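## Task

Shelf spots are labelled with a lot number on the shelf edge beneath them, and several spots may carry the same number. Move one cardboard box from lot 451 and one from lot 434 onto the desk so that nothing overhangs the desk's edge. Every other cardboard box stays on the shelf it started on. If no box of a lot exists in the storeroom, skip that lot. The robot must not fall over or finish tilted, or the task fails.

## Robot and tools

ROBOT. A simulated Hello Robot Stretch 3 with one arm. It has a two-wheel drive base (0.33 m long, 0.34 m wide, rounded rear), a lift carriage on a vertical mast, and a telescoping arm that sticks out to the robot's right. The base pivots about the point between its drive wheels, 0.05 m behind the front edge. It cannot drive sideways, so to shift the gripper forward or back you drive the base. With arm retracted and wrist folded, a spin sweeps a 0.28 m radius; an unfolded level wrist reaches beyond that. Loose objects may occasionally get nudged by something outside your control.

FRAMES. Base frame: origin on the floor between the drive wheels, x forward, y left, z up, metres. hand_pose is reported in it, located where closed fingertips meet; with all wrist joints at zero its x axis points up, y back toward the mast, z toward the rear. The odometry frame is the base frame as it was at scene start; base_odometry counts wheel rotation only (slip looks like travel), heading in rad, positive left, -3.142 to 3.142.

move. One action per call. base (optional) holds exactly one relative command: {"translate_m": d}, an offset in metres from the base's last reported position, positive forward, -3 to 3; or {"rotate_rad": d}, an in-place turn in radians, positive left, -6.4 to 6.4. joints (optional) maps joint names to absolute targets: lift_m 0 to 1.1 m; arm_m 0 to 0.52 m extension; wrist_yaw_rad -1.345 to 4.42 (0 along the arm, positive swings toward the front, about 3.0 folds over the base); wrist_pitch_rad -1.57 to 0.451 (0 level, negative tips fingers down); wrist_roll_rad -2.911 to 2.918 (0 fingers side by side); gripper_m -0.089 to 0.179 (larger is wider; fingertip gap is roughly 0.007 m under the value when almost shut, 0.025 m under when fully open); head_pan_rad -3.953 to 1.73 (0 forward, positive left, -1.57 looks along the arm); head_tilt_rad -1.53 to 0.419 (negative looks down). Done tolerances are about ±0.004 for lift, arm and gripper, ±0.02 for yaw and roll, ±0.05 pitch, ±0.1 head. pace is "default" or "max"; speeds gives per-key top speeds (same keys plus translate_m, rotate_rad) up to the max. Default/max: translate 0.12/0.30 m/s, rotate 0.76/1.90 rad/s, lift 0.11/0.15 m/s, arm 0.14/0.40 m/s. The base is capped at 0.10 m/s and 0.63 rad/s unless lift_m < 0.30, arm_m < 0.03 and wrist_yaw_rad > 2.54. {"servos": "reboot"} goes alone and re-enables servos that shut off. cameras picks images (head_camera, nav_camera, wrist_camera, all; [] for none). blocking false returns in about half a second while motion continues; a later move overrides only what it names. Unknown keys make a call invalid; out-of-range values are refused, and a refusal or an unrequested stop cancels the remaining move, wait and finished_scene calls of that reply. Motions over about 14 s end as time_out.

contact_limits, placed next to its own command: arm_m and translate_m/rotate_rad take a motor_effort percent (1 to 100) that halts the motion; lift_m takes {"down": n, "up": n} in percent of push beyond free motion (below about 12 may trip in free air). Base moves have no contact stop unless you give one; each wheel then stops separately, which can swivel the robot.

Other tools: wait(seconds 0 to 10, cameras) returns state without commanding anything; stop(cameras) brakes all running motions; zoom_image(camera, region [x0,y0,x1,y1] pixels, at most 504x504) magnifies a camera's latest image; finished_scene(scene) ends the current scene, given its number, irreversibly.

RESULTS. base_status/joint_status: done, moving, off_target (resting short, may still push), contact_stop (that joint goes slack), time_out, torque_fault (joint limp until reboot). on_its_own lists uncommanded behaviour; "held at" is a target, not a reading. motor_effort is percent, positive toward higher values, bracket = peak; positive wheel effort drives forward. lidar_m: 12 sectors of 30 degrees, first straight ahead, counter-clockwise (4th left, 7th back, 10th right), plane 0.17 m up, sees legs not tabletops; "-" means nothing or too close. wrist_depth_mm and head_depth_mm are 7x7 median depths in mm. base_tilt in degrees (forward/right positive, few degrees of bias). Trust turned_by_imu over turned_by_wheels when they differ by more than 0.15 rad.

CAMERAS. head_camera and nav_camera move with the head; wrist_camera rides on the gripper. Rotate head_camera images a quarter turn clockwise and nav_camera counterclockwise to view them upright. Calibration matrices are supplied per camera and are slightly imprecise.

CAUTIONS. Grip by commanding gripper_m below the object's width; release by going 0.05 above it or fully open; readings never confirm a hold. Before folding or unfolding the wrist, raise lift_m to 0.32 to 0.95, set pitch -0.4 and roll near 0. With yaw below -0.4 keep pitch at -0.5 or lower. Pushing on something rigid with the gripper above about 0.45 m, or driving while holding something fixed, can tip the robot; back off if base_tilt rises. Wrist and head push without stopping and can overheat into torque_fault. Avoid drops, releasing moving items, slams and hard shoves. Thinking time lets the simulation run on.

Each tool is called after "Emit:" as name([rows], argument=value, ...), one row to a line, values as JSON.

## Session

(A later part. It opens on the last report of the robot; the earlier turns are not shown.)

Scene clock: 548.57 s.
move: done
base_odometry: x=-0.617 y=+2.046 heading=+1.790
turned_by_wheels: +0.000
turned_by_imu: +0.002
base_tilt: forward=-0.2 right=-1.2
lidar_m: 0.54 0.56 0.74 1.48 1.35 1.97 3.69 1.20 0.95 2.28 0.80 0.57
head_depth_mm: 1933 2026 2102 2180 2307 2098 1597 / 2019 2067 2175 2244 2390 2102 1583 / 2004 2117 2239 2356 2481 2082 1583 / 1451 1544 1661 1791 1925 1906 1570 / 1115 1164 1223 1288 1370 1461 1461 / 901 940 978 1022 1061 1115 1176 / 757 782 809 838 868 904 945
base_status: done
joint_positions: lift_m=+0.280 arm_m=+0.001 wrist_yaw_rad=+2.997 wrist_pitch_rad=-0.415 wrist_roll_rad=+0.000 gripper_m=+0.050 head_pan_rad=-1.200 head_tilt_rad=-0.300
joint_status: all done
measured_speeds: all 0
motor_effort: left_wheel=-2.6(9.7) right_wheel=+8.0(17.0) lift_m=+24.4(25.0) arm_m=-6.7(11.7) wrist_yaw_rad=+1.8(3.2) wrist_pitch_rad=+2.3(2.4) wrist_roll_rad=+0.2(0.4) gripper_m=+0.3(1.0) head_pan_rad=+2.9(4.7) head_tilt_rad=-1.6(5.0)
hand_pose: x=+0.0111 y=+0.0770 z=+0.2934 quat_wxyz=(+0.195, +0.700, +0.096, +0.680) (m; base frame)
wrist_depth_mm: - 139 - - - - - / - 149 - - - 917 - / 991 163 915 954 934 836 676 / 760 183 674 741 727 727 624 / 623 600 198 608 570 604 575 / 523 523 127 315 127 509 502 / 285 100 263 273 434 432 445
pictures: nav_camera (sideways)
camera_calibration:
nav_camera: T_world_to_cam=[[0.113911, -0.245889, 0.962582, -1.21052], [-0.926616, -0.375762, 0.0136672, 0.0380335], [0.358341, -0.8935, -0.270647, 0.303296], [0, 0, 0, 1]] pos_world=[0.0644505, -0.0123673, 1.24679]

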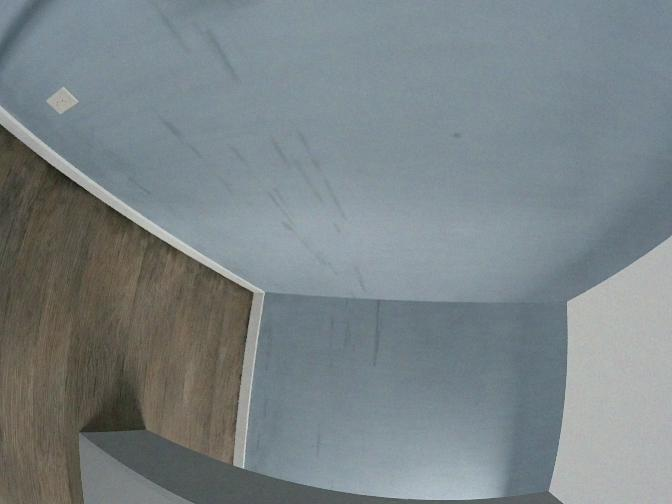

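Emit:
move(base={"rotate_rad": -1.56}, pace="max", joints={"head_pan_rad": -0.9, "head_tilt_rad": -0.25}, cameras=[])

Emit:
move(base={"translate_m": 1.8}, pace="max", joints={"head_pan_rad": -1.57, "head_tilt_rad": -0.35}, cameras=["nav_camera", "head_camera"])

Scene clock: 576.40 s.
move: done
base_odometry: x=-0.616 y=+2.046 heading=+0.230
turned_by_wheels: -1.560
turned_by_imu: -1.530
base_tilt: forward=-0.3 right=-1.3
lidar_m: 2.15 0.78 0.56 0.54 0.56 0.76 1.48 1.34 1.70 3.26 1.16 0.95
head_depth_mm: 2692 2136 2300 2553 2813 2271 1686 / 2419 1687 1817 1957 2125 2143 1665 / 1383 1423 1487 1590 1692 1799 1659 / 1159 1212 1273 1338 1409 1473 1542 / 1016 1064 1103 1146 1204 1263 1323 / 909 942 975 1012 1057 1102 1148 / 820 846 871 912 939 970 1013
base_status: done
joint_positions: lift_m=+0.280 arm_m=+0.001 wrist_yaw_rad=+2.997 wrist_pitch_rad=-0.415 wrist_roll_rad=+0.000 gripper_m=+0.050 head_pan_rad=-0.896 head_tilt_rad=-0.250
joint_status: all done
measured_speeds: all 0
motor_effort: left_wheel=+6.6(14.8) right_wheel=-9.9(15.2) lift_m=+28.6(29.3) arm_m=-12.6(13.4) wrist_yaw_rad=+1.6(3.2) wrist_pitch_rad=+2.2(2.3) wrist_roll_rad=-0.1(0.3) gripper_m=+0.6(0.8) head_pan_rad=-2.4(4.9) head_tilt_rad=+5.5(7.7)
hand_pose: x=+0.0111 y=+0.0770 z=+0.2934 quat_wxyz=(+0.195, +0.700, +0.096, +0.680) (m; base frame)
wrist_depth_mm: 140 139 - - - - - / - 150 - - - - - / - 162 172 - 681 721 729 / 654 183 664 709 711 723 721 / 627 588 198 603 584 596 594 / 523 521 127 316 127 511 509 / 285 100 263 274 429 430 443
pictures: none
No camera images: "cameras" was empty.

Scene clock: 583.80 s.
move: done
base_odometry: x=+1.136 y=+2.457 heading=+0.230
turned_by_wheels: +0.000
turned_by_imu: +0.001
base_tilt: forward=-0.3 right=-1.2
lidar_m: 0.49 0.51 0.57 0.55 0.57 0.78 2.13 0.71 1.38 1.94 0.69 0.51
head_depth_mm: 2006 2061 2168 1425 1490 1588 1437 / 3160 2161 2266 2332 2457 1871 1500 / 3739 3933 - 3637 2708 1924 1507 / 3713 3967 - - 2694 1934 1492 / 3553 3908 - - 2668 1915 1475 / 2236 2280 2325 2406 2393 1907 1468 / 1447 1472 1497 1525 1567 1586 1433
base_status: done
joint_positions: lift_m=+0.280 arm_m=+0.001 wrist_yaw_rad=+2.997 wrist_pitch_rad=-0.415 wrist_roll_rad=+0.000 gripper_m=+0.050 head_pan_rad=-1.570 head_tilt_rad=-0.350
joint_status: all done
measured_speeds: all 0
motor_effort: left_wheel=+4.0(16.2) right_wheel=+3.9(10.9) lift_m=+30.3(31.8) arm_m=-10.7(13.4) wrist_yaw_rad=+1.4(3.7) wrist_pitch_rad=+2.2(2.4) wrist_roll_rad=-0.2(0.3) gripper_m=+0.3(1.1) head_pan_rad=+2.9(5.5) head_tilt_rad=-4.1(7.6)
hand_pose: x=+0.0110 y=+0.0770 z=+0.2934 quat_wxyz=(+0.195, +0.700, +0.096, +0.680) (m; base frame)
wrist_depth_mm: - 139 - - - - 565 / - 149 - - - - 570 / - 163 172 694 692 717 580 / 663 183 694 704 738 730 587 / 624 599 198 602 581 599 558 / 525 527 127 313 127 511 510 / 285 100 264 274 432 430 436
pictures: head_camera (sideways), nav_camera (sideways)
camera_calibration:
head_camera: T_world_to_cam=[[-0.0465583, 0.292877, -0.955016, 1.25868], [0.997518, -0.0369195, -0.0599525, 0.0715937], [-0.0528174, -0.955437, -0.290431, 0.333896], [0, 0, 0, 1]] pos_world=[0.00482165, -0.0469789, 1.30333]
nav_camera: T_world_to_cam=[[0.0173407, -0.317959, 0.947946, -1.19082], [-0.999789, -0.0159572, 0.0129368, 0.0394317], [0.0110132, -0.94797, -0.318169, 0.367264], [0, 0, 0, 1]] pos_world=[0.0560283, -0.0298477, 1.24517]

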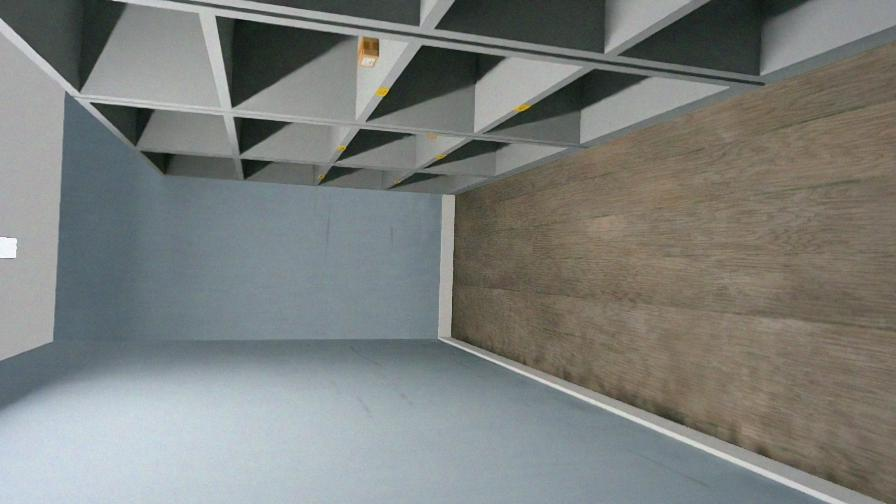

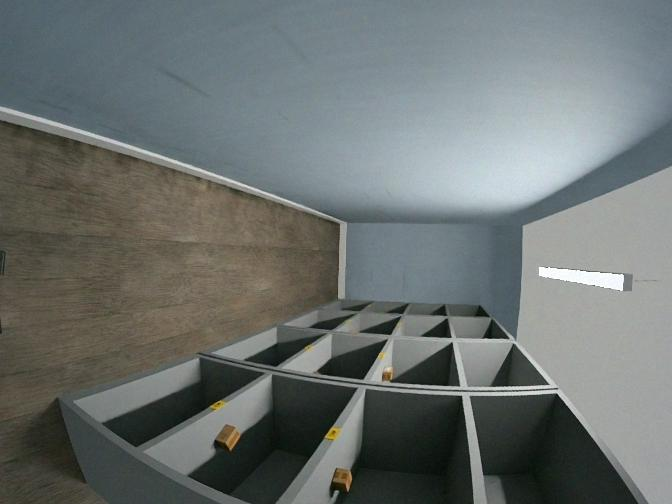

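Emit:
zoom_image(camera="head_camera", region=[310, 20, 550, 200])

Emit:
zoom_image(camera="nav_camera", region=[190, 300, 420, 500])

Scaled by 2.100 from the camera's 896x504 image, which has a finer 1280x720 frame.

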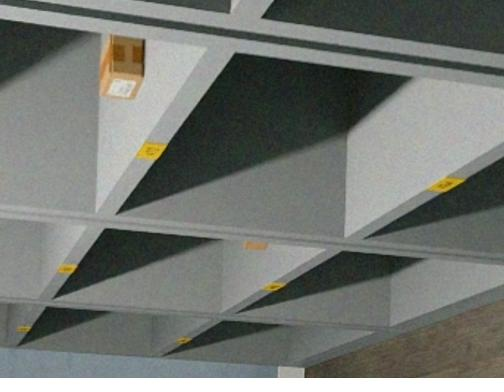

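Scaled by 2.191 from the camera's 672x504 image, which has a finer 792x594 frame.

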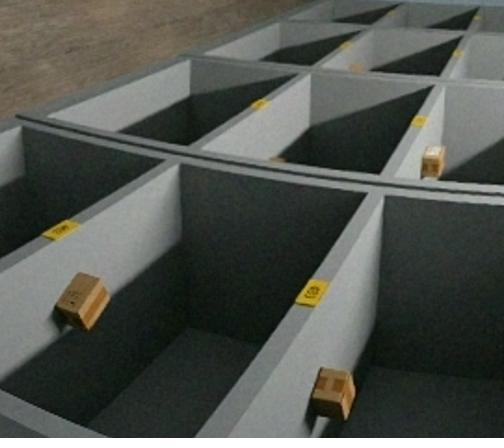

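Emit:
move(base={"rotate_rad": -1.597}, pace="max", joints={"head_pan_rad": -1.2, "head_tilt_rad": -0.35}, cameras=["head_camera", "nav_camera"])

Scene clock: 601.97 s.
move: done
base_odometry: x=+1.136 y=+2.457 heading=-1.366
turned_by_wheels: -1.597
turned_by_imu: -1.565
base_tilt: forward=-0.3 right=-1.3
lidar_m: 1.97 0.70 0.51 0.49 0.51 0.58 0.55 0.57 0.78 2.08 0.70 1.37
head_depth_mm: 2730 2907 3048 3235 2769 1958 1524 / 2890 3024 3166 3335 2753 1931 1500 / 2968 3119 3316 3492 2754 1934 1500 / 3077 3237 3373 3546 2686 1914 1498 / 886 936 995 1058 1135 1213 1316 / 731 765 802 841 889 944 999 / 621 644 672 699 731 769 816
base_status: done
joint_positions: lift_m=+0.280 arm_m=+0.001 wrist_yaw_rad=+2.997 wrist_pitch_rad=-0.415 wrist_roll_rad=+0.000 gripper_m=+0.050 head_pan_rad=-1.197 head_tilt_rad=-0.350
joint_status: all done
measured_speeds: all 0
motor_effort: left_wheel=+5.0(14.8) right_wheel=-7.8(15.5) lift_m=+28.9(29.9) arm_m=-12.4(13.5) wrist_yaw_rad=+1.8(2.8) wrist_pitch_rad=+2.2(2.3) wrist_roll_rad=+0.0(0.3) gripper_m=+0.4(0.9) head_pan_rad=-3.3(5.3) head_tilt_rad=-3.5(5.0)
hand_pose: x=+0.0110 y=+0.0770 z=+0.2934 quat_wxyz=(+0.195, +0.700, +0.096, +0.680) (m; base frame)
wrist_depth_mm: 465 139 483 502 521 533 545 / 506 149 526 548 561 582 600 / 549 163 570 603 624 644 659 / 587 184 615 650 673 677 691 / 617 599 198 597 574 603 592 / 523 527 127 316 127 506 507 / 286 100 265 272 429 434 441
pictures: head_camera (sideways), nav_camera (sideways)
camera_calibration:
head_camera: T_world_to_cam=[[-0.150308, 0.256066, -0.954902, 1.25917], [0.94226, 0.32947, -0.0599673, 0.0719499], [0.299256, -0.908779, -0.290803, 0.332233], [0, 0, 0, 1]] pos_world=[0.0220445, -0.0442095, 1.30331]
nav_camera: T_world_to_cam=[[0.13225, -0.290075, 0.947822, -1.19136], [-0.925095, -0.379515, 0.0129309, 0.0389837], [0.355962, -0.878535, -0.318538, 0.36564], [0, 0, 0, 1]] pos_world=[0.0634672, -0.00956076, 1.24516]

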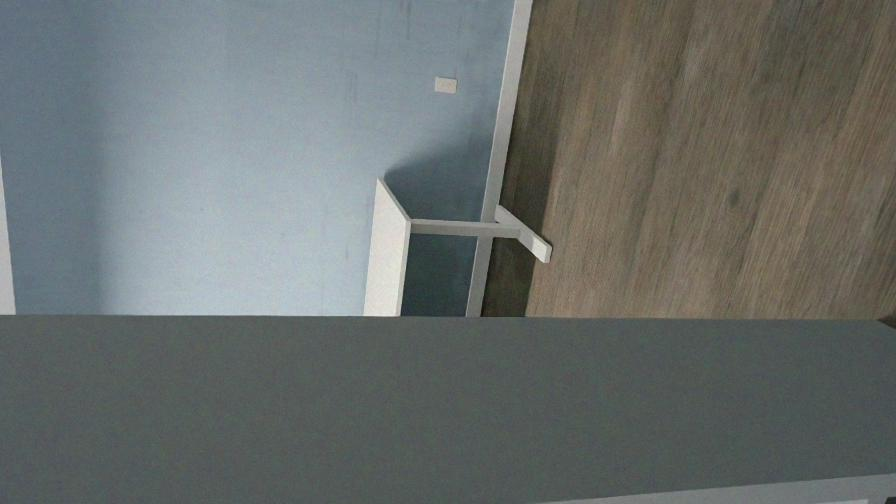

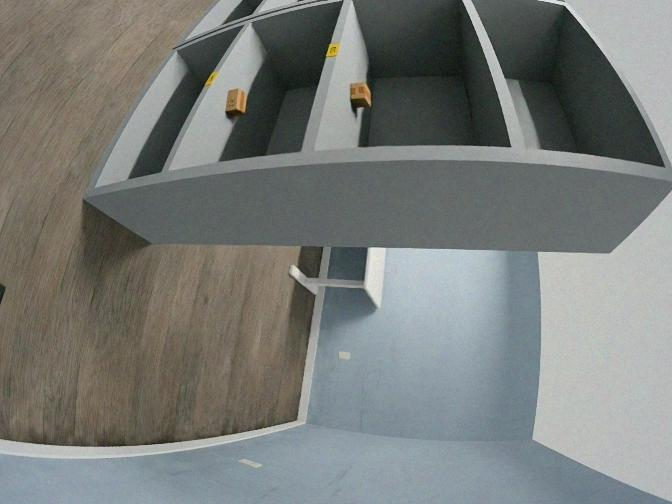

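Emit:
zoom_image(camera="nav_camera", region=[190, 30, 390, 130])

Scaled by 2.520 from the camera's 672x504 image, which has a finer 792x594 frame.

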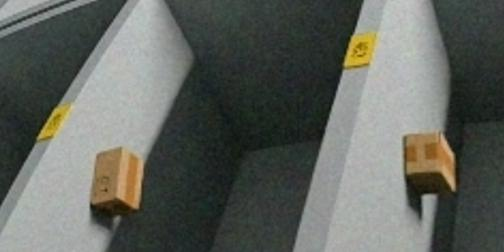

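Emit:
move(base={"rotate_rad": 0.065}, pace="max", cameras=[])

Emit:
move(base={"translate_m": 0.9}, pace="max", joints={"head_pan_rad": -1.2, "head_tilt_rad": -0.4}, cameras=["head_camera", "nav_camera"])

Scene clock: 660.27 s.
move: done
base_odometry: x=+1.136 y=+2.457 heading=-1.302
turned_by_wheels: +0.065
turned_by_imu: +0.064
base_tilt: forward=-0.3 right=-1.1
lidar_m: 1.59 0.66 0.50 0.49 0.52 0.57 0.55 0.58 0.83 2.71 0.70 1.45
head_depth_mm: 2798 2934 3038 3170 2793 1961 1510 / 2928 3063 3143 3443 2756 1955 1511 / 3039 3222 3354 3446 2701 1933 1503 / 3161 3323 3444 3639 2681 1929 1489 / 790 830 885 939 1005 1081 1165 / 665 694 731 766 812 859 911 / 575 599 628 670 713 776 849
base_status: done
joint_positions: lift_m=+0.280 arm_m=+0.001 wrist_yaw_rad=+2.997 wrist_pitch_rad=-0.415 wrist_roll_rad=+0.000 gripper_m=+0.050 head_pan_rad=-1.200 head_tilt_rad=-0.350
joint_status: not commanded
measured_speeds: all 0
motor_effort: left_wheel=-5.8(10.4) right_wheel=+4.9(9.1) lift_m=+28.8(29.1) arm_m=-11.0(11.5) wrist_yaw_rad=+1.3(2.5) wrist_pitch_rad=+2.2(2.3) wrist_roll_rad=+0.2(0.3) gripper_m=+0.2(0.8) head_pan_rad=-2.6(3.5) head_tilt_rad=-2.4(2.5)
hand_pose: x=+0.0110 y=+0.0770 z=+0.2934 quat_wxyz=(+0.195, +0.700, +0.096, +0.680) (m; base frame)
wrist_depth_mm: 484 139 494 501 507 513 522 / 526 149 533 543 555 560 568 / 581 163 570 613 609 618 624 / 614 185 633 649 661 664 660 / 624 596 198 602 578 596 595 / 529 524 127 314 127 509 506 / 285 100 264 273 432 428 439
pictures: none
No camera images: "cameras" was empty.

Scene clock: 664.60 s.
move: done
base_odometry: x=+1.375 y=+1.589 heading=-1.302
turned_by_wheels: +0.000
turned_by_imu: +0.000
base_tilt: forward=-0.4 right=-1.3
lidar_m: 1.42 0.59 0.45 0.44 0.47 0.66 1.44 1.53 0.69 1.02 0.73 1.50
head_depth_mm: 491 880 925 952 610 1080 825 / 498 914 970 959 671 1078 827 / 576 953 1014 946 704 1068 845 / 597 967 1033 932 1173 1063 866 / 612 792 850 853 940 996 893 / 601 661 700 734 785 863 928 / 588 631 678 739 821 947 1255
base_status: done
joint_positions: lift_m=+0.280 arm_m=+0.001 wrist_yaw_rad=+2.998 wrist_pitch_rad=-0.415 wrist_roll_rad=+0.000 gripper_m=+0.050 head_pan_rad=-1.200 head_tilt_rad=-0.400
joint_status: all done
measured_speeds: all 0
motor_effort: left_wheel=-0.7(13.8) right_wheel=+9.5(13.2) lift_m=+27.5(29.0) arm_m=-8.7(11.3) wrist_yaw_rad=+2.7(3.1) wrist_pitch_rad=+2.2(2.4) wrist_roll_rad=+0.2(0.3) gripper_m=+0.4(1.1) head_pan_rad=-2.2(3.5) head_tilt_rad=-4.3(8.2)
hand_pose: x=+0.0110 y=+0.0770 z=+0.2934 quat_wxyz=(+0.195, +0.700, +0.096, +0.680) (m; base frame)
wrist_depth_mm: 439 139 447 454 463 465 469 / 478 149 489 498 504 507 516 / 525 163 522 542 548 559 566 / 563 185 576 592 592 606 614 / 592 591 199 605 579 602 591 / 528 523 127 314 127 505 506 / 285 100 263 271 430 431 441
pictures: head_camera (sideways), nav_camera (sideways)
camera_calibration:
head_camera: T_world_to_cam=[[-0.166409, 0.300508, -0.93915, 1.2387], [0.942378, 0.328797, -0.0617731, 0.0742963], [0.290226, -0.895314, -0.337906, 0.393591], [0, 0, 0, 1]] pos_world=[0.0218845, -0.0442784, 1.30091]
nav_camera: T_world_to_cam=[[0.148087, -0.334092, 0.930834, -1.16928], [-0.926269, -0.376666, 0.0121687, 0.0399839], [0.346548, -0.864005, -0.365239, 0.426474], [0, 0, 0, 1]] pos_world=[0.0623967, -0.00711022, 1.24368]

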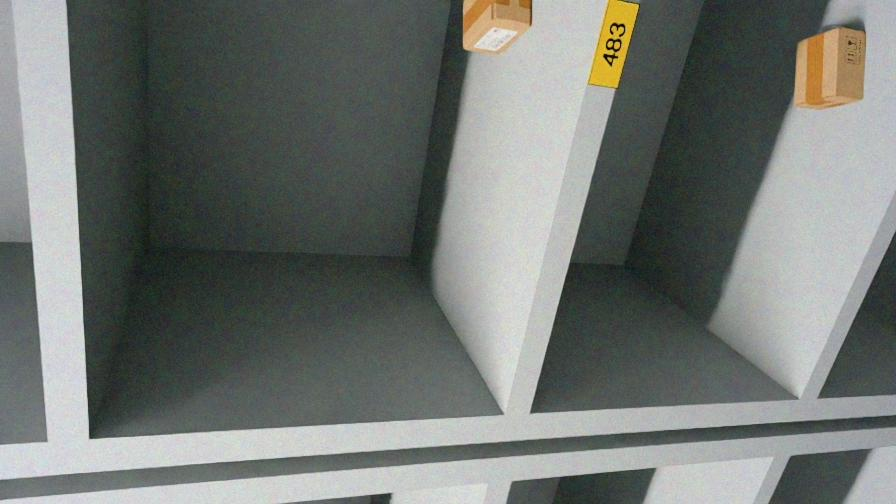

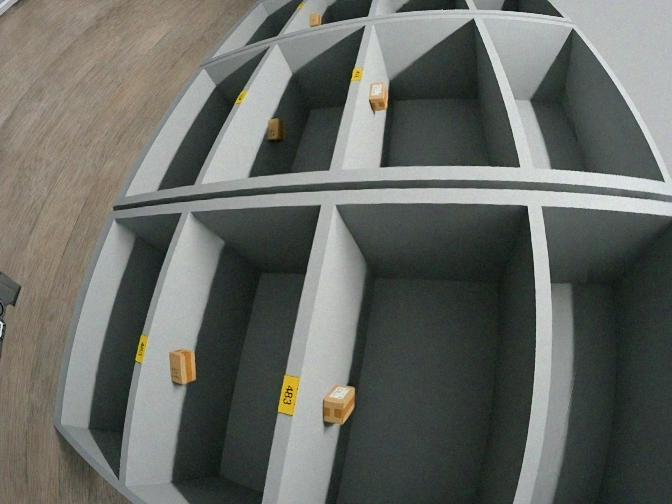

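Emit:
zoom_image(camera="nav_camera", region=[110, 320, 210, 400])

Emit:
zoom_image(camera="nav_camera", region=[220, 40, 400, 150])

Scaled by 5.040 from the camera's 672x504 image, which has a finer 792x594 frame.

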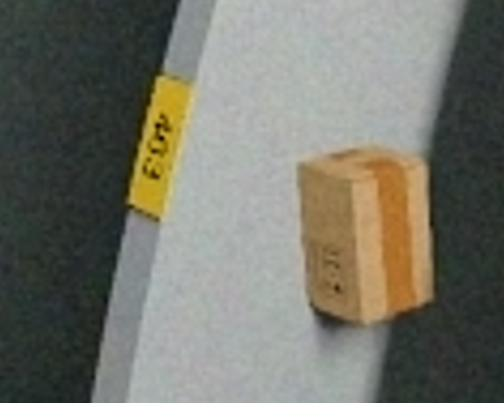

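Scaled by 2.800 from the camera's 672x504 image, which has a finer 792x594 frame.

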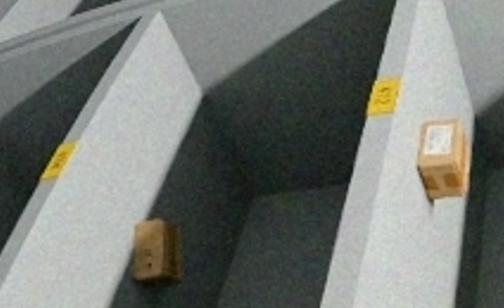

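Emit:
move(base={"rotate_rad": -0.067}, pace="max", cameras=[])

Emit:
move(base={"translate_m": 0.75}, pace="max", joints={"head_pan_rad": -1.2, "head_tilt_rad": -0.4}, cameras=["head_camera", "nav_camera"])

Scene clock: 677.87 s.
move: done
base_odometry: x=+1.375 y=+1.589 heading=-1.368
turned_by_wheels: -0.067
turned_by_imu: -0.066
base_tilt: forward=-0.3 right=-1.3
lidar_m: 1.79 0.63 0.46 0.44 0.46 0.62 1.45 1.50 0.69 1.02 0.73 1.43
head_depth_mm: 490 875 922 950 640 1089 861 / 500 908 957 955 637 1081 821 / 509 935 995 944 669 1072 848 / 525 979 1037 933 704 1068 843 / 610 890 969 918 1032 1059 892 / 627 733 778 783 840 928 911 / 568 619 657 707 759 825 913
base_status: done
joint_positions: lift_m=+0.280 arm_m=+0.001 wrist_yaw_rad=+2.998 wrist_pitch_rad=-0.415 wrist_roll_rad=+0.000 gripper_m=+0.050 head_pan_rad=-1.200 head_tilt_rad=-0.400
joint_status: not commanded
measured_speeds: all 0
motor_effort: left_wheel=+5.8(11.1) right_wheel=-7.6(10.3) lift_m=+27.1(28.0) arm_m=-6.9(7.6) wrist_yaw_rad=+2.5(2.6) wrist_pitch_rad=+2.1(2.3) wrist_roll_rad=+0.1(0.2) gripper_m=+0.9(0.9) head_pan_rad=-1.5(2.4) head_tilt_rad=-2.6(3.9)
hand_pose: x=+0.0110 y=+0.0770 z=+0.2934 quat_wxyz=(+0.195, +0.700, +0.096, +0.680) (m; base frame)
wrist_depth_mm: 420 139 444 457 467 485 495 / 458 149 477 498 514 528 541 / 501 163 515 546 558 581 606 / 543 185 565 594 608 632 661 / 586 582 199 607 585 602 585 / 524 518 127 317 127 518 506 / 288 100 264 273 435 428 445
pictures: none
No camera images: "cameras" was empty.

Scene clock: 681.70 s.
move: done
base_odometry: x=+1.526 y=+0.854 heading=-1.368
turned_by_wheels: +0.000
turned_by_imu: +0.000
base_tilt: forward=-0.4 right=-1.2
lidar_m: 1.83 0.65 0.47 0.45 0.47 0.63 1.69 1.27 0.60 0.73 0.92 0.85
head_depth_mm: 442 862 913 942 607 1074 856 / 503 895 947 957 635 1082 847 / 511 931 982 939 666 1076 849 / 523 963 1031 933 700 999 845 / 536 1002 1071 918 1233 1058 861 / 632 1028 1095 902 1208 1052 910 / 652 893 939 891 1015 1009 1092
base_status: done
joint_positions: lift_m=+0.280 arm_m=+0.001 wrist_yaw_rad=+2.998 wrist_pitch_rad=-0.415 wrist_roll_rad=+0.000 gripper_m=+0.050 head_pan_rad=-1.200 head_tilt_rad=-0.400
joint_status: all done
measured_speeds: all 0
motor_effort: left_wheel=+2.3(14.9) right_wheel=+0.9(11.8) lift_m=+26.5(27.6) arm_m=-5.7(7.4) wrist_yaw_rad=+1.3(3.2) wrist_pitch_rad=+2.1(2.3) wrist_roll_rad=-0.3(0.4) gripper_m=+0.2(1.0) head_pan_rad=-1.5(2.1) head_tilt_rad=-3.0(4.1)
hand_pose: x=+0.0110 y=+0.0770 z=+0.2934 quat_wxyz=(+0.195, +0.700, +0.096, +0.680) (m; base frame)
wrist_depth_mm: 426 139 452 463 484 501 508 / 467 150 485 503 518 534 556 / 508 163 524 557 580 597 606 / 552 184 577 600 618 643 657 / 583 583 199 600 578 594 589 / 530 522 127 316 127 511 506 / 285 100 264 273 435 432 441
pictures: head_camera (sideways), nav_camera (sideways)
camera_calibration:
head_camera: T_world_to_cam=[[-0.166419, 0.300534, -0.93914, 1.23868], [0.942378, 0.328799, -0.0617742, 0.0742977], [0.290223, -0.895305, -0.337935, 0.393628], [0, 0, 0, 1]] pos_world=[0.0218845, -0.0442784, 1.30091]
nav_camera: T_world_to_cam=[[0.148097, -0.334119, 0.930823, -1.16926], [-0.926269, -0.376667, 0.0121682, 0.0399846], [0.346544, -0.863995, -0.365267, 0.426511], [0, 0, 0, 1]] pos_world=[0.062396, -0.00710856, 1.24368]

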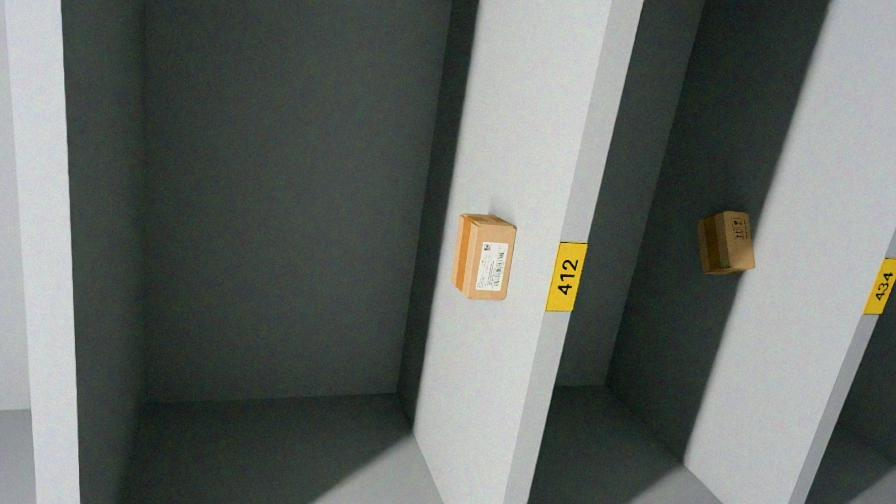

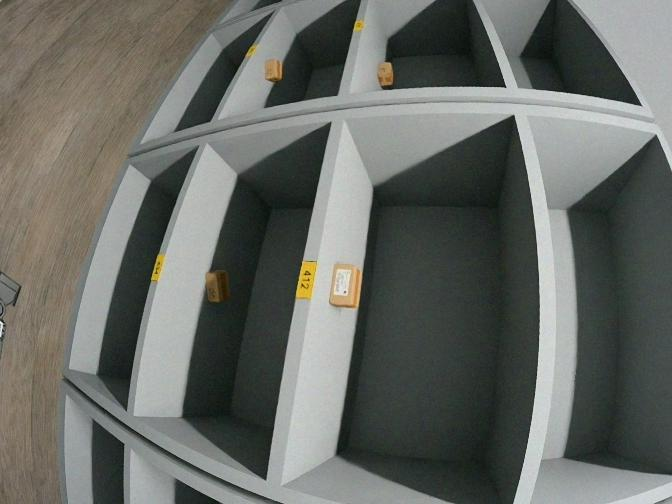

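Emit:
move(base={"translate_m": 0.26}, pace="max", joints={"lift_m": 0.52}, cameras=[])

Emit:
move(joints={"wrist_yaw_rad": 0.0, "gripper_m": 0.179, "head_pan_rad": -1.57, "head_tilt_rad": -0.6}, pace="max", cameras=["wrist_camera", "head_camera"])

Scene clock: 705.13 s.
move: done
base_odometry: x=+1.578 y=+0.600 heading=-1.369
turned_by_wheels: +0.000
turned_by_imu: +0.000
base_tilt: forward=-0.3 right=-1.3
lidar_m: 1.83 0.65 0.47 0.45 0.47 0.63 1.71 1.45 0.72 1.01 0.68 1.42
head_depth_mm: 439 860 909 935 608 1068 856 / 500 892 949 960 636 1079 849 / 511 926 979 943 665 1075 847 / 520 932 1009 929 700 1063 842 / 536 758 811 821 855 986 863 / 556 618 651 689 720 798 858 / 545 584 628 677 743 827 909
base_status: done
joint_positions: lift_m=+0.520 arm_m=+0.001 wrist_yaw_rad=+2.998 wrist_pitch_rad=-0.415 wrist_roll_rad=+0.000 gripper_m=+0.050 head_pan_rad=-1.200 head_tilt_rad=-0.400
joint_status: all done
measured_speeds: all 0
motor_effort: left_wheel=-0.2(13.2) right_wheel=+3.6(10.6) lift_m=+23.1(33.7) arm_m=-3.1(5.1) wrist_yaw_rad=+1.3(3.3) wrist_pitch_rad=+2.3(2.4) wrist_roll_rad=-0.1(0.3) gripper_m=+0.4(0.9) head_pan_rad=-0.5(1.4) head_tilt_rad=-2.1(3.3)
hand_pose: x=+0.0110 y=+0.0769 z=+0.5334 quat_wxyz=(+0.195, +0.700, +0.096, +0.680) (m; base frame)
wrist_depth_mm: 430 139 454 469 479 497 506 / 464 149 498 507 520 542 563 / 508 162 528 560 586 595 623 / 560 185 587 623 637 678 698 / 621 626 199 682 686 754 776 / 694 707 127 764 127 791 796 / 718 686 282 722 695 688 697
pictures: none
No camera images: "cameras" was empty.

Scene clock: 706.97 s.
move: done
base_odometry: x=+1.578 y=+0.600 heading=-1.369
turned_by_wheels: +0.000
turned_by_imu: +0.000
base_tilt: forward=-0.3 right=-1.3
lidar_m: 1.83 0.65 0.47 0.45 0.47 0.64 1.71 1.45 0.72 1.01 0.68 1.42
head_depth_mm: 832 916 924 668 1078 915 1127 / 831 917 908 660 1110 912 1187 / 830 913 892 654 1102 908 1182 / 831 912 882 649 1059 901 1168 / 825 911 869 674 1086 895 1165 / 827 911 860 667 1085 887 1157 / 822 903 841 660 1073 887 1130
base_status: not commanded
joint_positions: lift_m=+0.520 arm_m=+0.001 wrist_yaw_rad=+0.003 wrist_pitch_rad=-0.415 wrist_roll_rad=+0.000 gripper_m=+0.179 head_pan_rad=-1.576 head_tilt_rad=-0.605
joint_status: all done
measured_speeds: all 0
motor_effort: left_wheel=-0.8(1.2) right_wheel=+3.2(4.3) lift_m=+24.4(24.4) arm_m=-2.2(3.7) wrist_yaw_rad=-3.3(8.1) wrist_pitch_rad=+2.2(2.4) wrist_roll_rad=+0.2(0.3) gripper_m=+0.5(84.2) head_pan_rad=+3.9(4.4) head_tilt_rad=-0.4(9.4)
hand_pose: x=-0.0208 y=-0.3703 z=+0.5334 quat_wxyz=(+0.692, +0.147, -0.691, -0.145) (m; base frame)
wrist_depth_mm: 501 611 597 472 572 564 534 / 383 378 374 372 366 359 356 / 482 613 885 888 867 837 330 / 526 692 978 952 944 929 529 / 478 651 807 825 814 782 531 / 119 688 728 729 723 703 121 / 115 621 623 622 617 610 107
pictures: head_camera (sideways), wrist_camera
camera_calibration:
head_camera: T_world_to_cam=[[-0.0435355, 0.524244, -0.850454, 1.12224], [0.997356, -0.0267669, -0.0675553, 0.0814715], [-0.0581795, -0.851147, -0.521693, 0.634871], [0, 0, 0, 1]] pos_world=[0.00453745, -0.0457761, 1.29112]
wrist_camera: T_world_to_cam=[[-0.998877, -0.0400286, -0.0253384, -0.0154453], [-0.00249123, 0.578498, -0.81568, 0.681767], [0.0473088, -0.814701, -0.577949, 0.173706], [0, 0, 0, 1]] pos_world=[-0.0219474, -0.253501, 0.656106]

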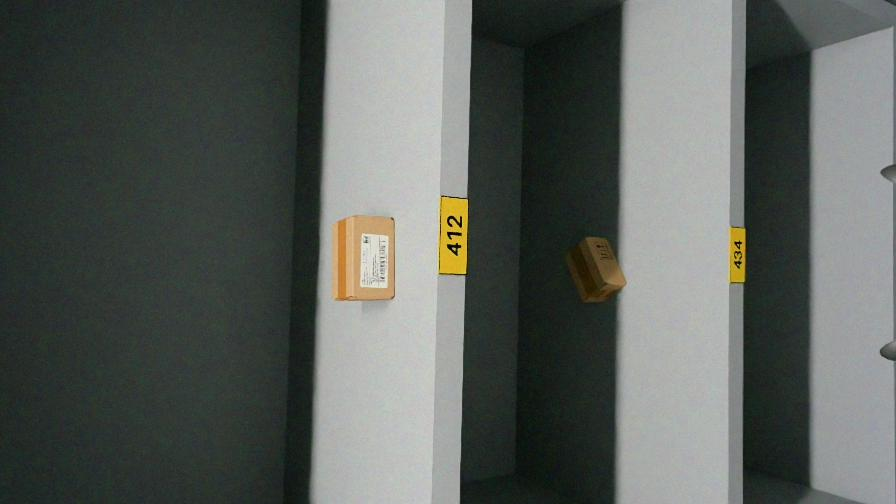

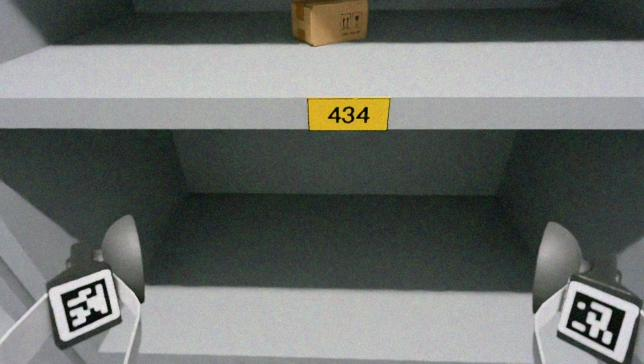

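Emit:
move(base={"translate_m": -0.12}, joints={"lift_m": 0.50, "arm_m": 0.12, "wrist_pitch_rad": -0.2, "wrist_yaw_rad": 0.52}, contact_limits={"arm_m": 40}, cameras=["wrist_camera"])

Scene clock: 719.77 s.
move: done
base_odometry: x=+1.554 y=+0.717 heading=-1.368
turned_by_wheels: +0.000
turned_by_imu: +0.000
base_tilt: forward=-0.3 right=-1.2
lidar_m: 1.83 0.65 0.47 0.45 0.47 0.63 1.70 1.39 0.65 1.01 0.76 0.80
head_depth_mm: 833 893 859 675 880 868 983 / 835 917 924 668 1075 919 1130 / 831 915 910 660 1110 910 1186 / 831 914 896 653 1104 904 1172 / 832 910 883 645 1057 899 1167 / 824 906 871 674 1084 897 1165 / 828 907 857 669 1078 890 1157
base_status: done
joint_positions: lift_m=+0.500 arm_m=+0.120 wrist_yaw_rad=+0.517 wrist_pitch_rad=-0.222 wrist_roll_rad=+0.000 gripper_m=+0.179 head_pan_rad=-1.570 head_tilt_rad=-0.600
joint_status: all done
measured_speeds: all 0
motor_effort: left_wheel=-1.8(10.9) right_wheel=-10.1(11.3) lift_m=+30.4(32.8) arm_m=+13.0(14.8) wrist_yaw_rad=+2.1(4.9) wrist_pitch_rad=+3.5(6.1) wrist_roll_rad=-0.1(0.4) gripper_m=+0.5(1.2) head_pan_rad=+3.4(4.0) head_tilt_rad=+2.9(4.3)
contact_limits: arm_m 40 (drawing in: default 31, maximum 55; extending or still: default 40, maximum 69)
hand_pose: x=+0.0994 y=-0.4777 z=+0.5588 quat_wxyz=(+0.700, +0.255, -0.659, +0.104) (m; base frame)
wrist_depth_mm: 411 472 611 722 627 554 501 / 433 489 635 754 646 572 514 / 488 454 452 453 394 395 443 / - 482 332 302 298 298 298 / - 540 699 287 248 224 222 / 119 145 734 801 827 220 121 / 118 623 717 730 724 697 108
pictures: wrist_camera
camera_calibration:
wrist_camera: T_world_to_cam=[[-0.848148, -0.529461, -0.0177851, -0.15201], [-0.203831, 0.357138, -0.91154, 0.732815], [0.488976, -0.769496, -0.410827, -0.0204713], [0, 0, 0, 1]] pos_world=[0.030453, -0.357952, 0.656876]

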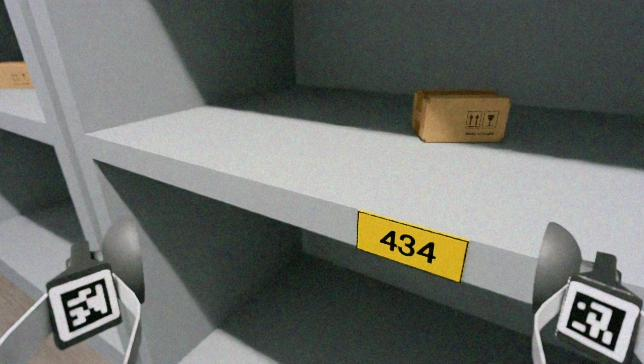

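Emit:
move(base={"translate_m": -0.047}, joints={"arm_m": 0.325, "lift_m": 0.503}, contact_limits={"arm_m": 40}, cameras=["wrist_camera"])

Scene clock: 755.63 s.
move: done
base_odometry: x=+1.545 y=+0.763 heading=-1.368
turned_by_wheels: +0.000
turned_by_imu: +0.000
base_tilt: forward=-0.4 right=-1.1
lidar_m: 1.83 0.65 0.47 0.45 0.47 0.64 1.70 1.35 0.63 1.01 0.79 0.79
head_depth_mm: 804 793 776 676 757 844 1043 / 831 915 921 668 1044 910 1044 / 830 911 905 660 1113 687 594 / 831 912 891 652 1100 723 1146 / 828 910 878 681 1089 867 1171 / 829 908 865 673 1079 869 1161 / 824 913 855 667 1079 886 1158
base_status: done
joint_positions: lift_m=+0.503 arm_m=+0.325 wrist_yaw_rad=+0.517 wrist_pitch_rad=-0.221 wrist_roll_rad=+0.000 gripper_m=+0.179 head_pan_rad=-1.570 head_tilt_rad=-0.600
joint_status: all done
measured_speeds: all 0
motor_effort: left_wheel=-1.9(7.7) right_wheel=-10.7(13.8) lift_m=+26.9(33.8) arm_m=+12.7(14.7) wrist_yaw_rad=+2.2(3.9) wrist_pitch_rad=+3.6(3.7) wrist_roll_rad=+0.1(0.3) gripper_m=+0.1(1.0) head_pan_rad=+3.1(3.9) head_tilt_rad=+2.6(3.4)
contact_limits: arm_m 40 (drawing in: default 31, maximum 55; extending or still: default 40, maximum 69)
hand_pose: x=+0.0995 y=-0.6827 z=+0.5619 quat_wxyz=(+0.700, +0.255, -0.659, +0.104) (m; base frame)
wrist_depth_mm: 432 520 577 492 430 379 340 / 444 541 617 526 452 396 355 / 430 467 464 273 444 406 370 / 313 308 308 251 283 302 300 / 232 231 229 228 228 227 227 / 119 145 184 182 183 175 121 / 119 148 153 152 152 147 108
pictures: wrist_camera
camera_calibration:
wrist_camera: T_world_to_cam=[[-0.84798, -0.52973, -0.0177693, -0.260631], [-0.203768, 0.35677, -0.911698, 0.808694], [0.489294, -0.769481, -0.410476, -0.177198], [0, 0, 0, 1]] pos_world=[0.0304785, -0.562932, 0.659918]

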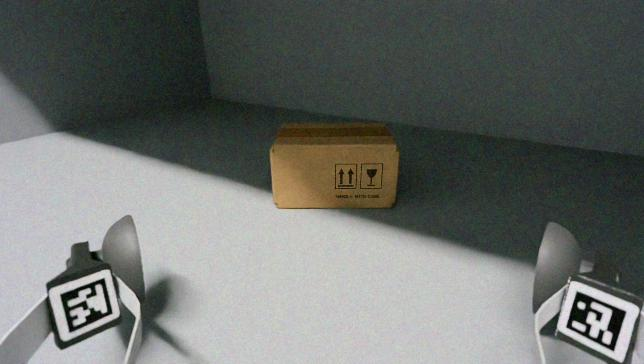

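Emit:
move(base={"translate_m": 0.061}, joints={"arm_m": 0.427}, speeds={"translate_m": 0.05, "arm_m": 0.08}, contact_limits={"arm_m": 40}, cameras=["wrist_camera"])

Scene clock: 765.70 s.
move: done
base_odometry: x=+1.557 y=+0.703 heading=-1.368
turned_by_wheels: +0.000
turned_by_imu: +0.000
base_tilt: forward=-0.3 right=-1.2
lidar_m: 1.82 0.65 0.47 0.45 0.47 0.64 1.70 1.41 0.66 1.01 0.74 0.79
head_depth_mm: 832 901 869 675 907 870 1010 / 828 915 923 667 1115 914 1156 / 831 912 911 661 1112 762 585 / 830 912 894 653 1101 846 1169 / 826 911 884 646 1058 878 1166 / 826 914 869 674 1088 894 1160 / 829 910 857 670 1078 886 1160
base_status: done
joint_positions: lift_m=+0.503 arm_m=+0.427 wrist_yaw_rad=+0.517 wrist_pitch_rad=-0.221 wrist_roll_rad=+0.000 gripper_m=+0.179 head_pan_rad=-1.570 head_tilt_rad=-0.600
joint_status: all done
measured_speeds: all 0
motor_effort: left_wheel=+5.8(11.0) right_wheel=+6.8(8.6) lift_m=+27.3(27.5) arm_m=+13.9(15.2) wrist_yaw_rad=+2.4(3.0) wrist_pitch_rad=+3.4(3.6) wrist_roll_rad=-0.2(0.4) gripper_m=+0.6(1.0) head_pan_rad=+3.0(3.3) head_tilt_rad=+2.6(3.1)
contact_limits: arm_m 40 (drawing in: default 31, maximum 55; extending or still: default 40, maximum 69)
hand_pose: x=+0.0995 y=-0.7847 z=+0.5619 quat_wxyz=(+0.700, +0.255, -0.659, +0.104) (m; base frame)
wrist_depth_mm: 385 457 450 381 330 291 262 / 390 477 479 402 347 307 273 / 397 457 466 416 366 321 284 / 311 308 308 182 303 301 283 / 232 231 144 137 136 226 226 / 119 145 140 137 139 175 121 / 118 149 148 147 146 147 108
pictures: wrist_camera
camera_calibration:
wrist_camera: T_world_to_cam=[[-0.84798, -0.52973, -0.0177696, -0.31466], [-0.203768, 0.35677, -0.911698, 0.84508], [0.489294, -0.769481, -0.410476, -0.255683], [0, 0, 0, 1]] pos_world=[0.0304785, -0.664927, 0.659915]

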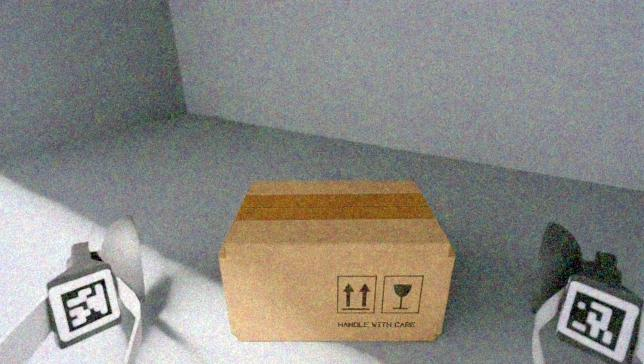

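Emit:
move(joints={"gripper_m": 0.05}, cameras=["wrist_camera"])

Emit:
move(joints={"lift_m": 0.575}, cameras=["wrist_camera"])

Scene clock: 778.40 s.
move: done
base_odometry: x=+1.557 y=+0.703 heading=-1.368
turned_by_wheels: +0.000
turned_by_imu: +0.000
base_tilt: forward=-0.4 right=-1.2
lidar_m: 1.83 0.65 0.47 0.45 0.47 0.64 1.70 1.41 0.66 1.01 0.75 0.79
head_depth_mm: 833 900 872 674 910 868 1007 / 832 914 924 668 1118 920 1159 / 829 915 910 661 1109 762 586 / 825 911 893 655 1102 851 1167 / 826 912 880 646 1020 878 1170 / 825 909 868 670 1091 895 1163 / 827 908 853 667 1078 891 1154
base_status: not commanded
joint_positions: lift_m=+0.503 arm_m=+0.427 wrist_yaw_rad=+0.517 wrist_pitch_rad=-0.221 wrist_roll_rad=+0.000 gripper_m=+0.051 head_pan_rad=-1.570 head_tilt_rad=-0.600
joint_status: all done
measured_speeds: all 0
motor_effort: left_wheel=+5.1(6.1) right_wheel=+6.1(7.1) lift_m=+30.3(31.6) arm_m=+12.8(14.0) wrist_yaw_rad=+1.5(3.5) wrist_pitch_rad=+3.5(3.6) wrist_roll_rad=-0.1(0.3) gripper_m=-16.2(88.7) head_pan_rad=+3.2(3.2) head_tilt_rad=+1.7(2.6)
contact_limits: arm_m 40 (drawing in: default 31, maximum 55; extending or still: default 40, maximum 69)
hand_pose: x=+0.0995 y=-0.7847 z=+0.5619 quat_wxyz=(+0.700, +0.255, -0.659, +0.104) (m; base frame)
wrist_depth_mm: 382 460 449 379 331 293 262 / 394 476 482 407 350 308 273 / 398 457 466 417 368 322 284 / 312 310 309 183 304 303 283 / 232 231 144 136 136 226 227 / 185 171 135 138 136 126 181 / 159 124 148 148 147 122 151
pictures: wrist_camera
camera_calibration:
wrist_camera: T_world_to_cam=[[-0.847979, -0.529732, -0.0177647, -0.314665], [-0.203718, 0.356681, -0.911744, 0.845061], [0.489317, -0.769521, -0.410374, -0.25577], [0, 0, 0, 1]] pos_world=[0.0304775, -0.664926, 0.659929]

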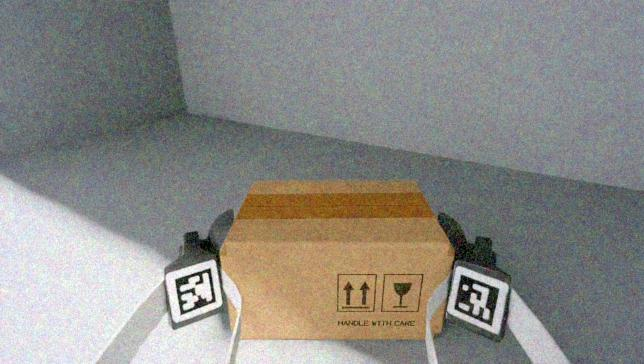

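Scene clock: 779.90 s.
move: done
base_odometry: x=+1.557 y=+0.703 heading=-1.368
turned_by_wheels: +0.000
turned_by_imu: +0.000
base_tilt: forward=-0.4 right=-1.1
lidar_m: 1.82 0.65 0.47 0.45 0.47 0.64 1.70 1.40 0.66 1.01 0.74 0.79
head_depth_mm: 834 900 866 675 912 870 1007 / 834 914 925 671 1118 914 1076 / 831 915 910 660 1041 640 1098 / 831 914 893 653 802 876 1169 / 832 908 888 645 961 897 1169 / 827 908 869 672 1083 888 1163 / 826 910 858 668 1084 889 1156
base_status: not commanded
joint_positions: lift_m=+0.575 arm_m=+0.427 wrist_yaw_rad=+0.517 wrist_pitch_rad=-0.224 wrist_roll_rad=+0.000 gripper_m=+0.051 head_pan_rad=-1.570 head_tilt_rad=-0.600
joint_status: all done
measured_speeds: all 0
motor_effort: left_wheel=+5.2(5.7) right_wheel=+6.6(7.4) lift_m=+31.9(34.1) arm_m=+12.6(13.6) wrist_yaw_rad=+3.1(3.1) wrist_pitch_rad=+4.0(4.1) wrist_roll_rad=-0.1(0.3) gripper_m=-16.1(16.3) head_pan_rad=+2.3(3.0) head_tilt_rad=+1.6(2.3)
contact_limits: arm_m 40 (drawing in: default 31, maximum 55; extending or still: default 40, maximum 69)
hand_pose: x=+0.0994 y=-0.7845 z=+0.6333 quat_wxyz=(+0.700, +0.256, -0.659, +0.103) (m; base frame)
wrist_depth_mm: 384 463 453 379 330 292 262 / 394 475 484 404 350 306 273 / 404 494 519 431 367 321 284 / 410 472 485 438 375 337 298 / 363 366 145 137 137 339 311 / 291 125 135 138 136 127 285 / 251 226 225 226 224 119 238
pictures: wrist_camera
camera_calibration:
wrist_camera: T_world_to_cam=[[-0.848004, -0.529689, -0.017875, -0.313283], [-0.204922, 0.358799, -0.910643, 0.911107], [0.488771, -0.768565, -0.412808, -0.223951], [0, 0, 0, 1]] pos_world=[0.0305012, -0.664968, 0.731644]

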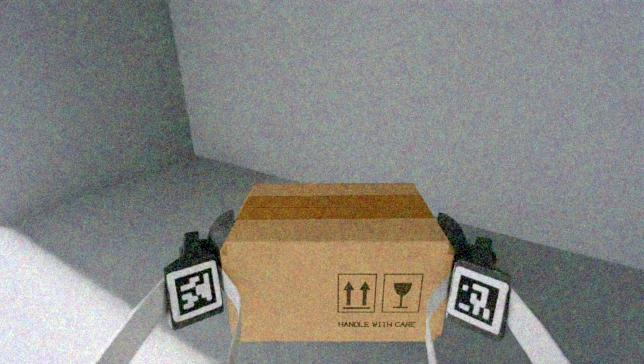

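Emit:
move(joints={"arm_m": 0.01}, cameras=["wrist_camera"])

Emit:
move(base={"translate_m": -1.2}, joints={"wrist_yaw_rad": 1.57, "head_pan_rad": -3.14, "head_tilt_rad": -0.4}, speeds={"wrist_yaw_rad": 0.8}, cameras=["nav_camera"])

Scene clock: 822.70 s.
move: done
base_odometry: x=+1.557 y=+0.703 heading=-1.368
turned_by_wheels: +0.000
turned_by_imu: +0.000
base_tilt: forward=-0.4 right=-1.2
lidar_m: 1.83 0.65 0.47 0.45 0.47 0.63 1.70 1.41 0.66 1.01 0.74 0.79
head_depth_mm: 835 905 870 674 911 871 1011 / 832 915 928 667 1115 914 1153 / 831 912 907 663 1109 906 1180 / 831 911 895 655 1102 905 1171 / 828 914 884 648 1093 897 1093 / 826 911 875 674 1085 894 610 / 825 906 855 666 1078 888 1156
base_status: not commanded
joint_positions: lift_m=+0.575 arm_m=+0.010 wrist_yaw_rad=+0.517 wrist_pitch_rad=-0.224 wrist_roll_rad=+0.000 gripper_m=+0.051 head_pan_rad=-1.570 head_tilt_rad=-0.600
joint_status: all done
measured_speeds: all 0
motor_effort: left_wheel=+4.9(5.7) right_wheel=+6.5(7.2) lift_m=+29.5(31.4) arm_m=-13.1(14.7) wrist_yaw_rad=+1.6(3.5) wrist_pitch_rad=+3.9(4.1) wrist_roll_rad=-0.3(0.4) gripper_m=-15.7(16.5) head_pan_rad=+2.6(3.0) head_tilt_rad=+1.3(1.9)
hand_pose: x=+0.0994 y=-0.3675 z=+0.6333 quat_wxyz=(+0.700, +0.256, -0.659, +0.103) (m; base frame)
wrist_depth_mm: - 504 588 788 721 646 575 / - 527 620 826 788 683 608 / - 569 611 734 727 674 623 / - 652 528 484 483 481 477 / - - 145 137 137 363 359 / - 124 135 138 136 127 300 / 954 124 740 776 149 122 761
pictures: wrist_camera
camera_calibration:
wrist_camera: T_world_to_cam=[[-0.847982, -0.529723, -0.0178762, -0.0924066], [-0.204953, 0.358819, -0.910628, 0.761479], [0.488795, -0.768532, -0.41284, 0.0965695], [0, 0, 0, 1]] pos_world=[0.0305053, -0.247966, 0.73164]

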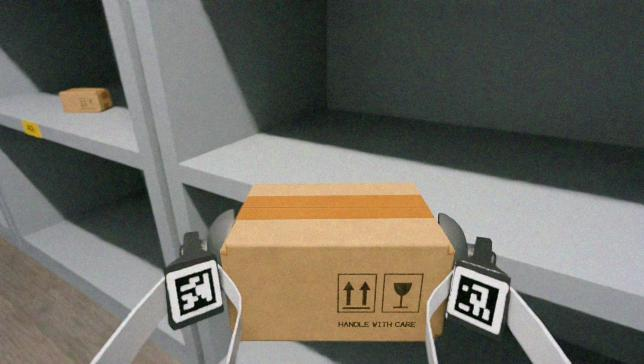

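Scene clock: 835.83 s.
move: done
base_odometry: x=+1.315 y=+1.879 heading=-1.368
turned_by_wheels: +0.000
turned_by_imu: -0.001
base_tilt: forward=-0.4 right=-1.2
lidar_m: 1.78 0.63 0.46 0.44 0.45 0.62 1.15 1.19 1.62 0.58 1.06 0.94
head_depth_mm: 988 1046 1096 1146 1137 1121 1113 / 981 1039 1111 1193 1302 1395 1399 / 977 1039 1119 1205 1293 1419 1449 / 977 1040 1116 1193 1289 1408 1436 / 970 1033 1105 1191 1288 1407 1429 / 968 1033 1108 1188 1285 1397 1419 / 966 1035 1105 1183 1277 1397 1415
base_status: done
joint_positions: lift_m=+0.575 arm_m=+0.010 wrist_yaw_rad=+1.567 wrist_pitch_rad=-0.224 wrist_roll_rad=+0.000 gripper_m=+0.051 head_pan_rad=-3.140 head_tilt_rad=-0.400
joint_status: all done
measured_speeds: all 0
motor_effort: left_wheel=-6.4(9.9) right_wheel=-5.2(14.2) lift_m=+26.7(30.8) arm_m=-3.1(13.5) wrist_yaw_rad=+1.6(5.9) wrist_pitch_rad=+4.0(4.1) wrist_roll_rad=+0.0(0.3) gripper_m=-16.0(16.7) head_pan_rad=+2.9(5.6) head_tilt_rad=-3.8(8.4)
hand_pose: x=+0.2231 y=-0.1560 z=+0.6333 quat_wxyz=(+0.554, +0.552, -0.442, +0.440) (m; base frame)
wrist_depth_mm: 785 - - - - - - / 770 - - - - - - / 785 - - - - - 640 / 780 - - - - - 526 / 781 - 143 137 136 - - / 747 124 135 138 136 123 - / 709 124 863 867 148 119 -
pictures: nav_camera (sideways)
camera_calibration:
nav_camera: T_world_to_cam=[[-0.364975, -0.0176265, 0.93085, -1.16617], [-0.017247, 0.999777, 0.0121694, 0.034438], [-0.930858, -0.0116129, -0.365198, 0.434213], [0, 0, 0, 1]] pos_world=[-0.0208382, -0.0499434, 1.24368]

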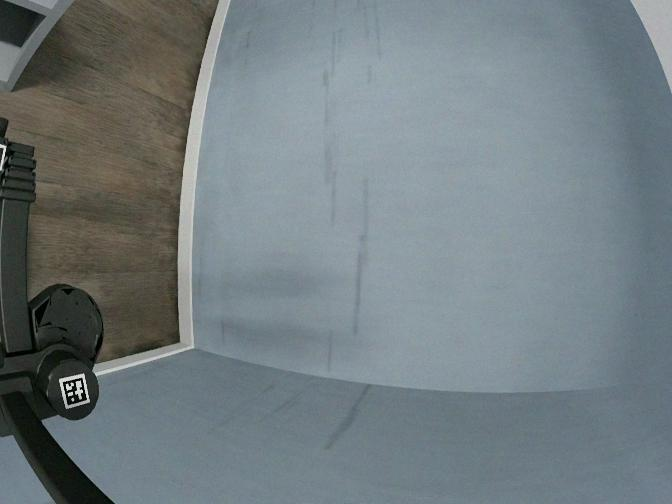

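Emit:
move(base={"translate_m": -0.66}, cameras=[])

Emit:
move(base={"rotate_rad": 1.597}, cameras=["nav_camera"])

Scene clock: 850.40 s.
move: done
base_odometry: x=+1.182 y=+2.525 heading=-1.368
turned_by_wheels: +0.000
turned_by_imu: -0.001
base_tilt: forward=-0.4 right=-1.3
lidar_m: 1.75 0.62 0.45 0.43 0.45 0.52 0.50 0.51 0.70 1.86 0.79 1.45
head_depth_mm: 402 429 458 493 534 581 636 / 402 428 457 491 532 581 634 / 400 426 456 490 529 576 631 / 400 425 454 489 528 575 631 / 399 424 453 487 526 573 627 / 398 423 452 486 525 571 624 / 397 423 452 485 523 570 623
base_status: done
joint_positions: lift_m=+0.575 arm_m=+0.010 wrist_yaw_rad=+1.567 wrist_pitch_rad=-0.224 wrist_roll_rad=+0.000 gripper_m=+0.051 head_pan_rad=-3.140 head_tilt_rad=-0.400
joint_status: not commanded
measured_speeds: all 0
motor_effort: left_wheel=-5.7(11.1) right_wheel=-5.8(14.2) lift_m=+24.7(27.6) arm_m=+5.5(5.5) wrist_yaw_rad=+1.4(4.0) wrist_pitch_rad=+4.0(4.2) wrist_roll_rad=+0.0(0.3) gripper_m=-15.7(16.5) head_pan_rad=+3.4(4.2) head_tilt_rad=-2.9(4.3)
hand_pose: x=+0.2231 y=-0.1560 z=+0.6333 quat_wxyz=(+0.554, +0.552, -0.442, +0.440) (m; base frame)
wrist_depth_mm: 742 - - - - - - / 764 - - - - - - / 770 - - - - - 708 / 759 - - - - - 633 / 769 - 143 137 136 - - / 741 124 134 138 136 124 - / 693 124 876 863 149 120 -
pictures: none
No camera images: "cameras" was empty.

Scene clock: 854.03 s.
move: done
base_odometry: x=+1.182 y=+2.525 heading=+0.228
turned_by_wheels: +1.597
turned_by_imu: +1.571
base_tilt: forward=-0.3 right=-1.1
lidar_m: 0.43 0.45 0.52 0.49 0.51 0.70 1.94 0.79 1.47 1.68 0.61 0.45
head_depth_mm: 1425 1392 1369 1341 1317 1299 1269 / 2117 2060 1991 1931 1878 1713 1442 / 2945 3064 3289 3405 2486 1826 1427 / 2945 3117 3315 3467 2483 1804 1427 / 2893 3077 3289 3483 2488 1803 1429 / 2894 3084 3320 3480 2461 1783 1415 / 2929 3072 3255 3448 2429 1784 1418
base_status: done
joint_positions: lift_m=+0.575 arm_m=+0.010 wrist_yaw_rad=+1.567 wrist_pitch_rad=-0.224 wrist_roll_rad=+0.000 gripper_m=+0.051 head_pan_rad=-3.140 head_tilt_rad=-0.400
joint_status: not commanded
measured_speeds: all 0
motor_effort: left_wheel=-9.2(12.6) right_wheel=+9.4(12.2) lift_m=+24.1(25.5) arm_m=-0.2(6.4) wrist_yaw_rad=+2.0(3.6) wrist_pitch_rad=+4.0(4.1) wrist_roll_rad=-0.2(0.3) gripper_m=-15.9(16.3) head_pan_rad=+2.9(3.9) head_tilt_rad=-2.2(3.9)
hand_pose: x=+0.2231 y=-0.1560 z=+0.6333 quat_wxyz=(+0.554, +0.552, -0.442, +0.440) (m; base frame)
wrist_depth_mm: 327 326 320 318 318 311 309 / 348 346 344 337 335 331 327 / 370 368 364 362 355 352 348 / 400 398 384 376 375 381 372 / 429 421 145 137 136 397 397 / 467 124 135 138 136 127 430 / 505 487 500 490 480 123 462
pictures: nav_camera (sideways)
camera_calibration:
nav_camera: T_world_to_cam=[[-0.364977, -0.0176265, 0.93085, -1.16617], [-0.0172471, 0.999777, 0.0121693, 0.0344381], [-0.930857, -0.0116129, -0.3652, 0.434216], [0, 0, 0, 1]] pos_world=[-0.020838, -0.0499434, 1.24368]

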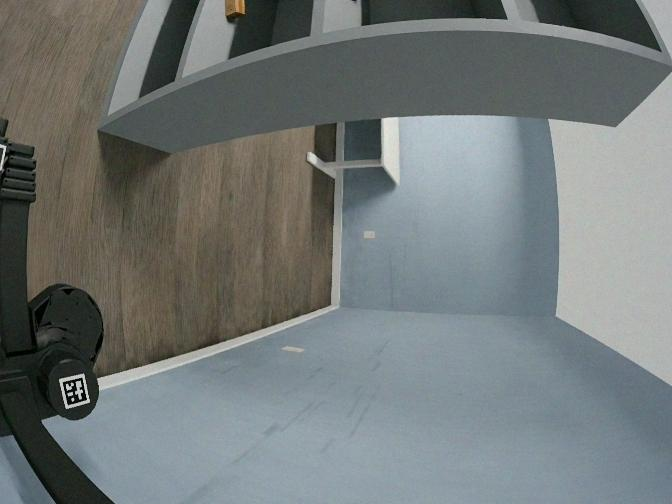

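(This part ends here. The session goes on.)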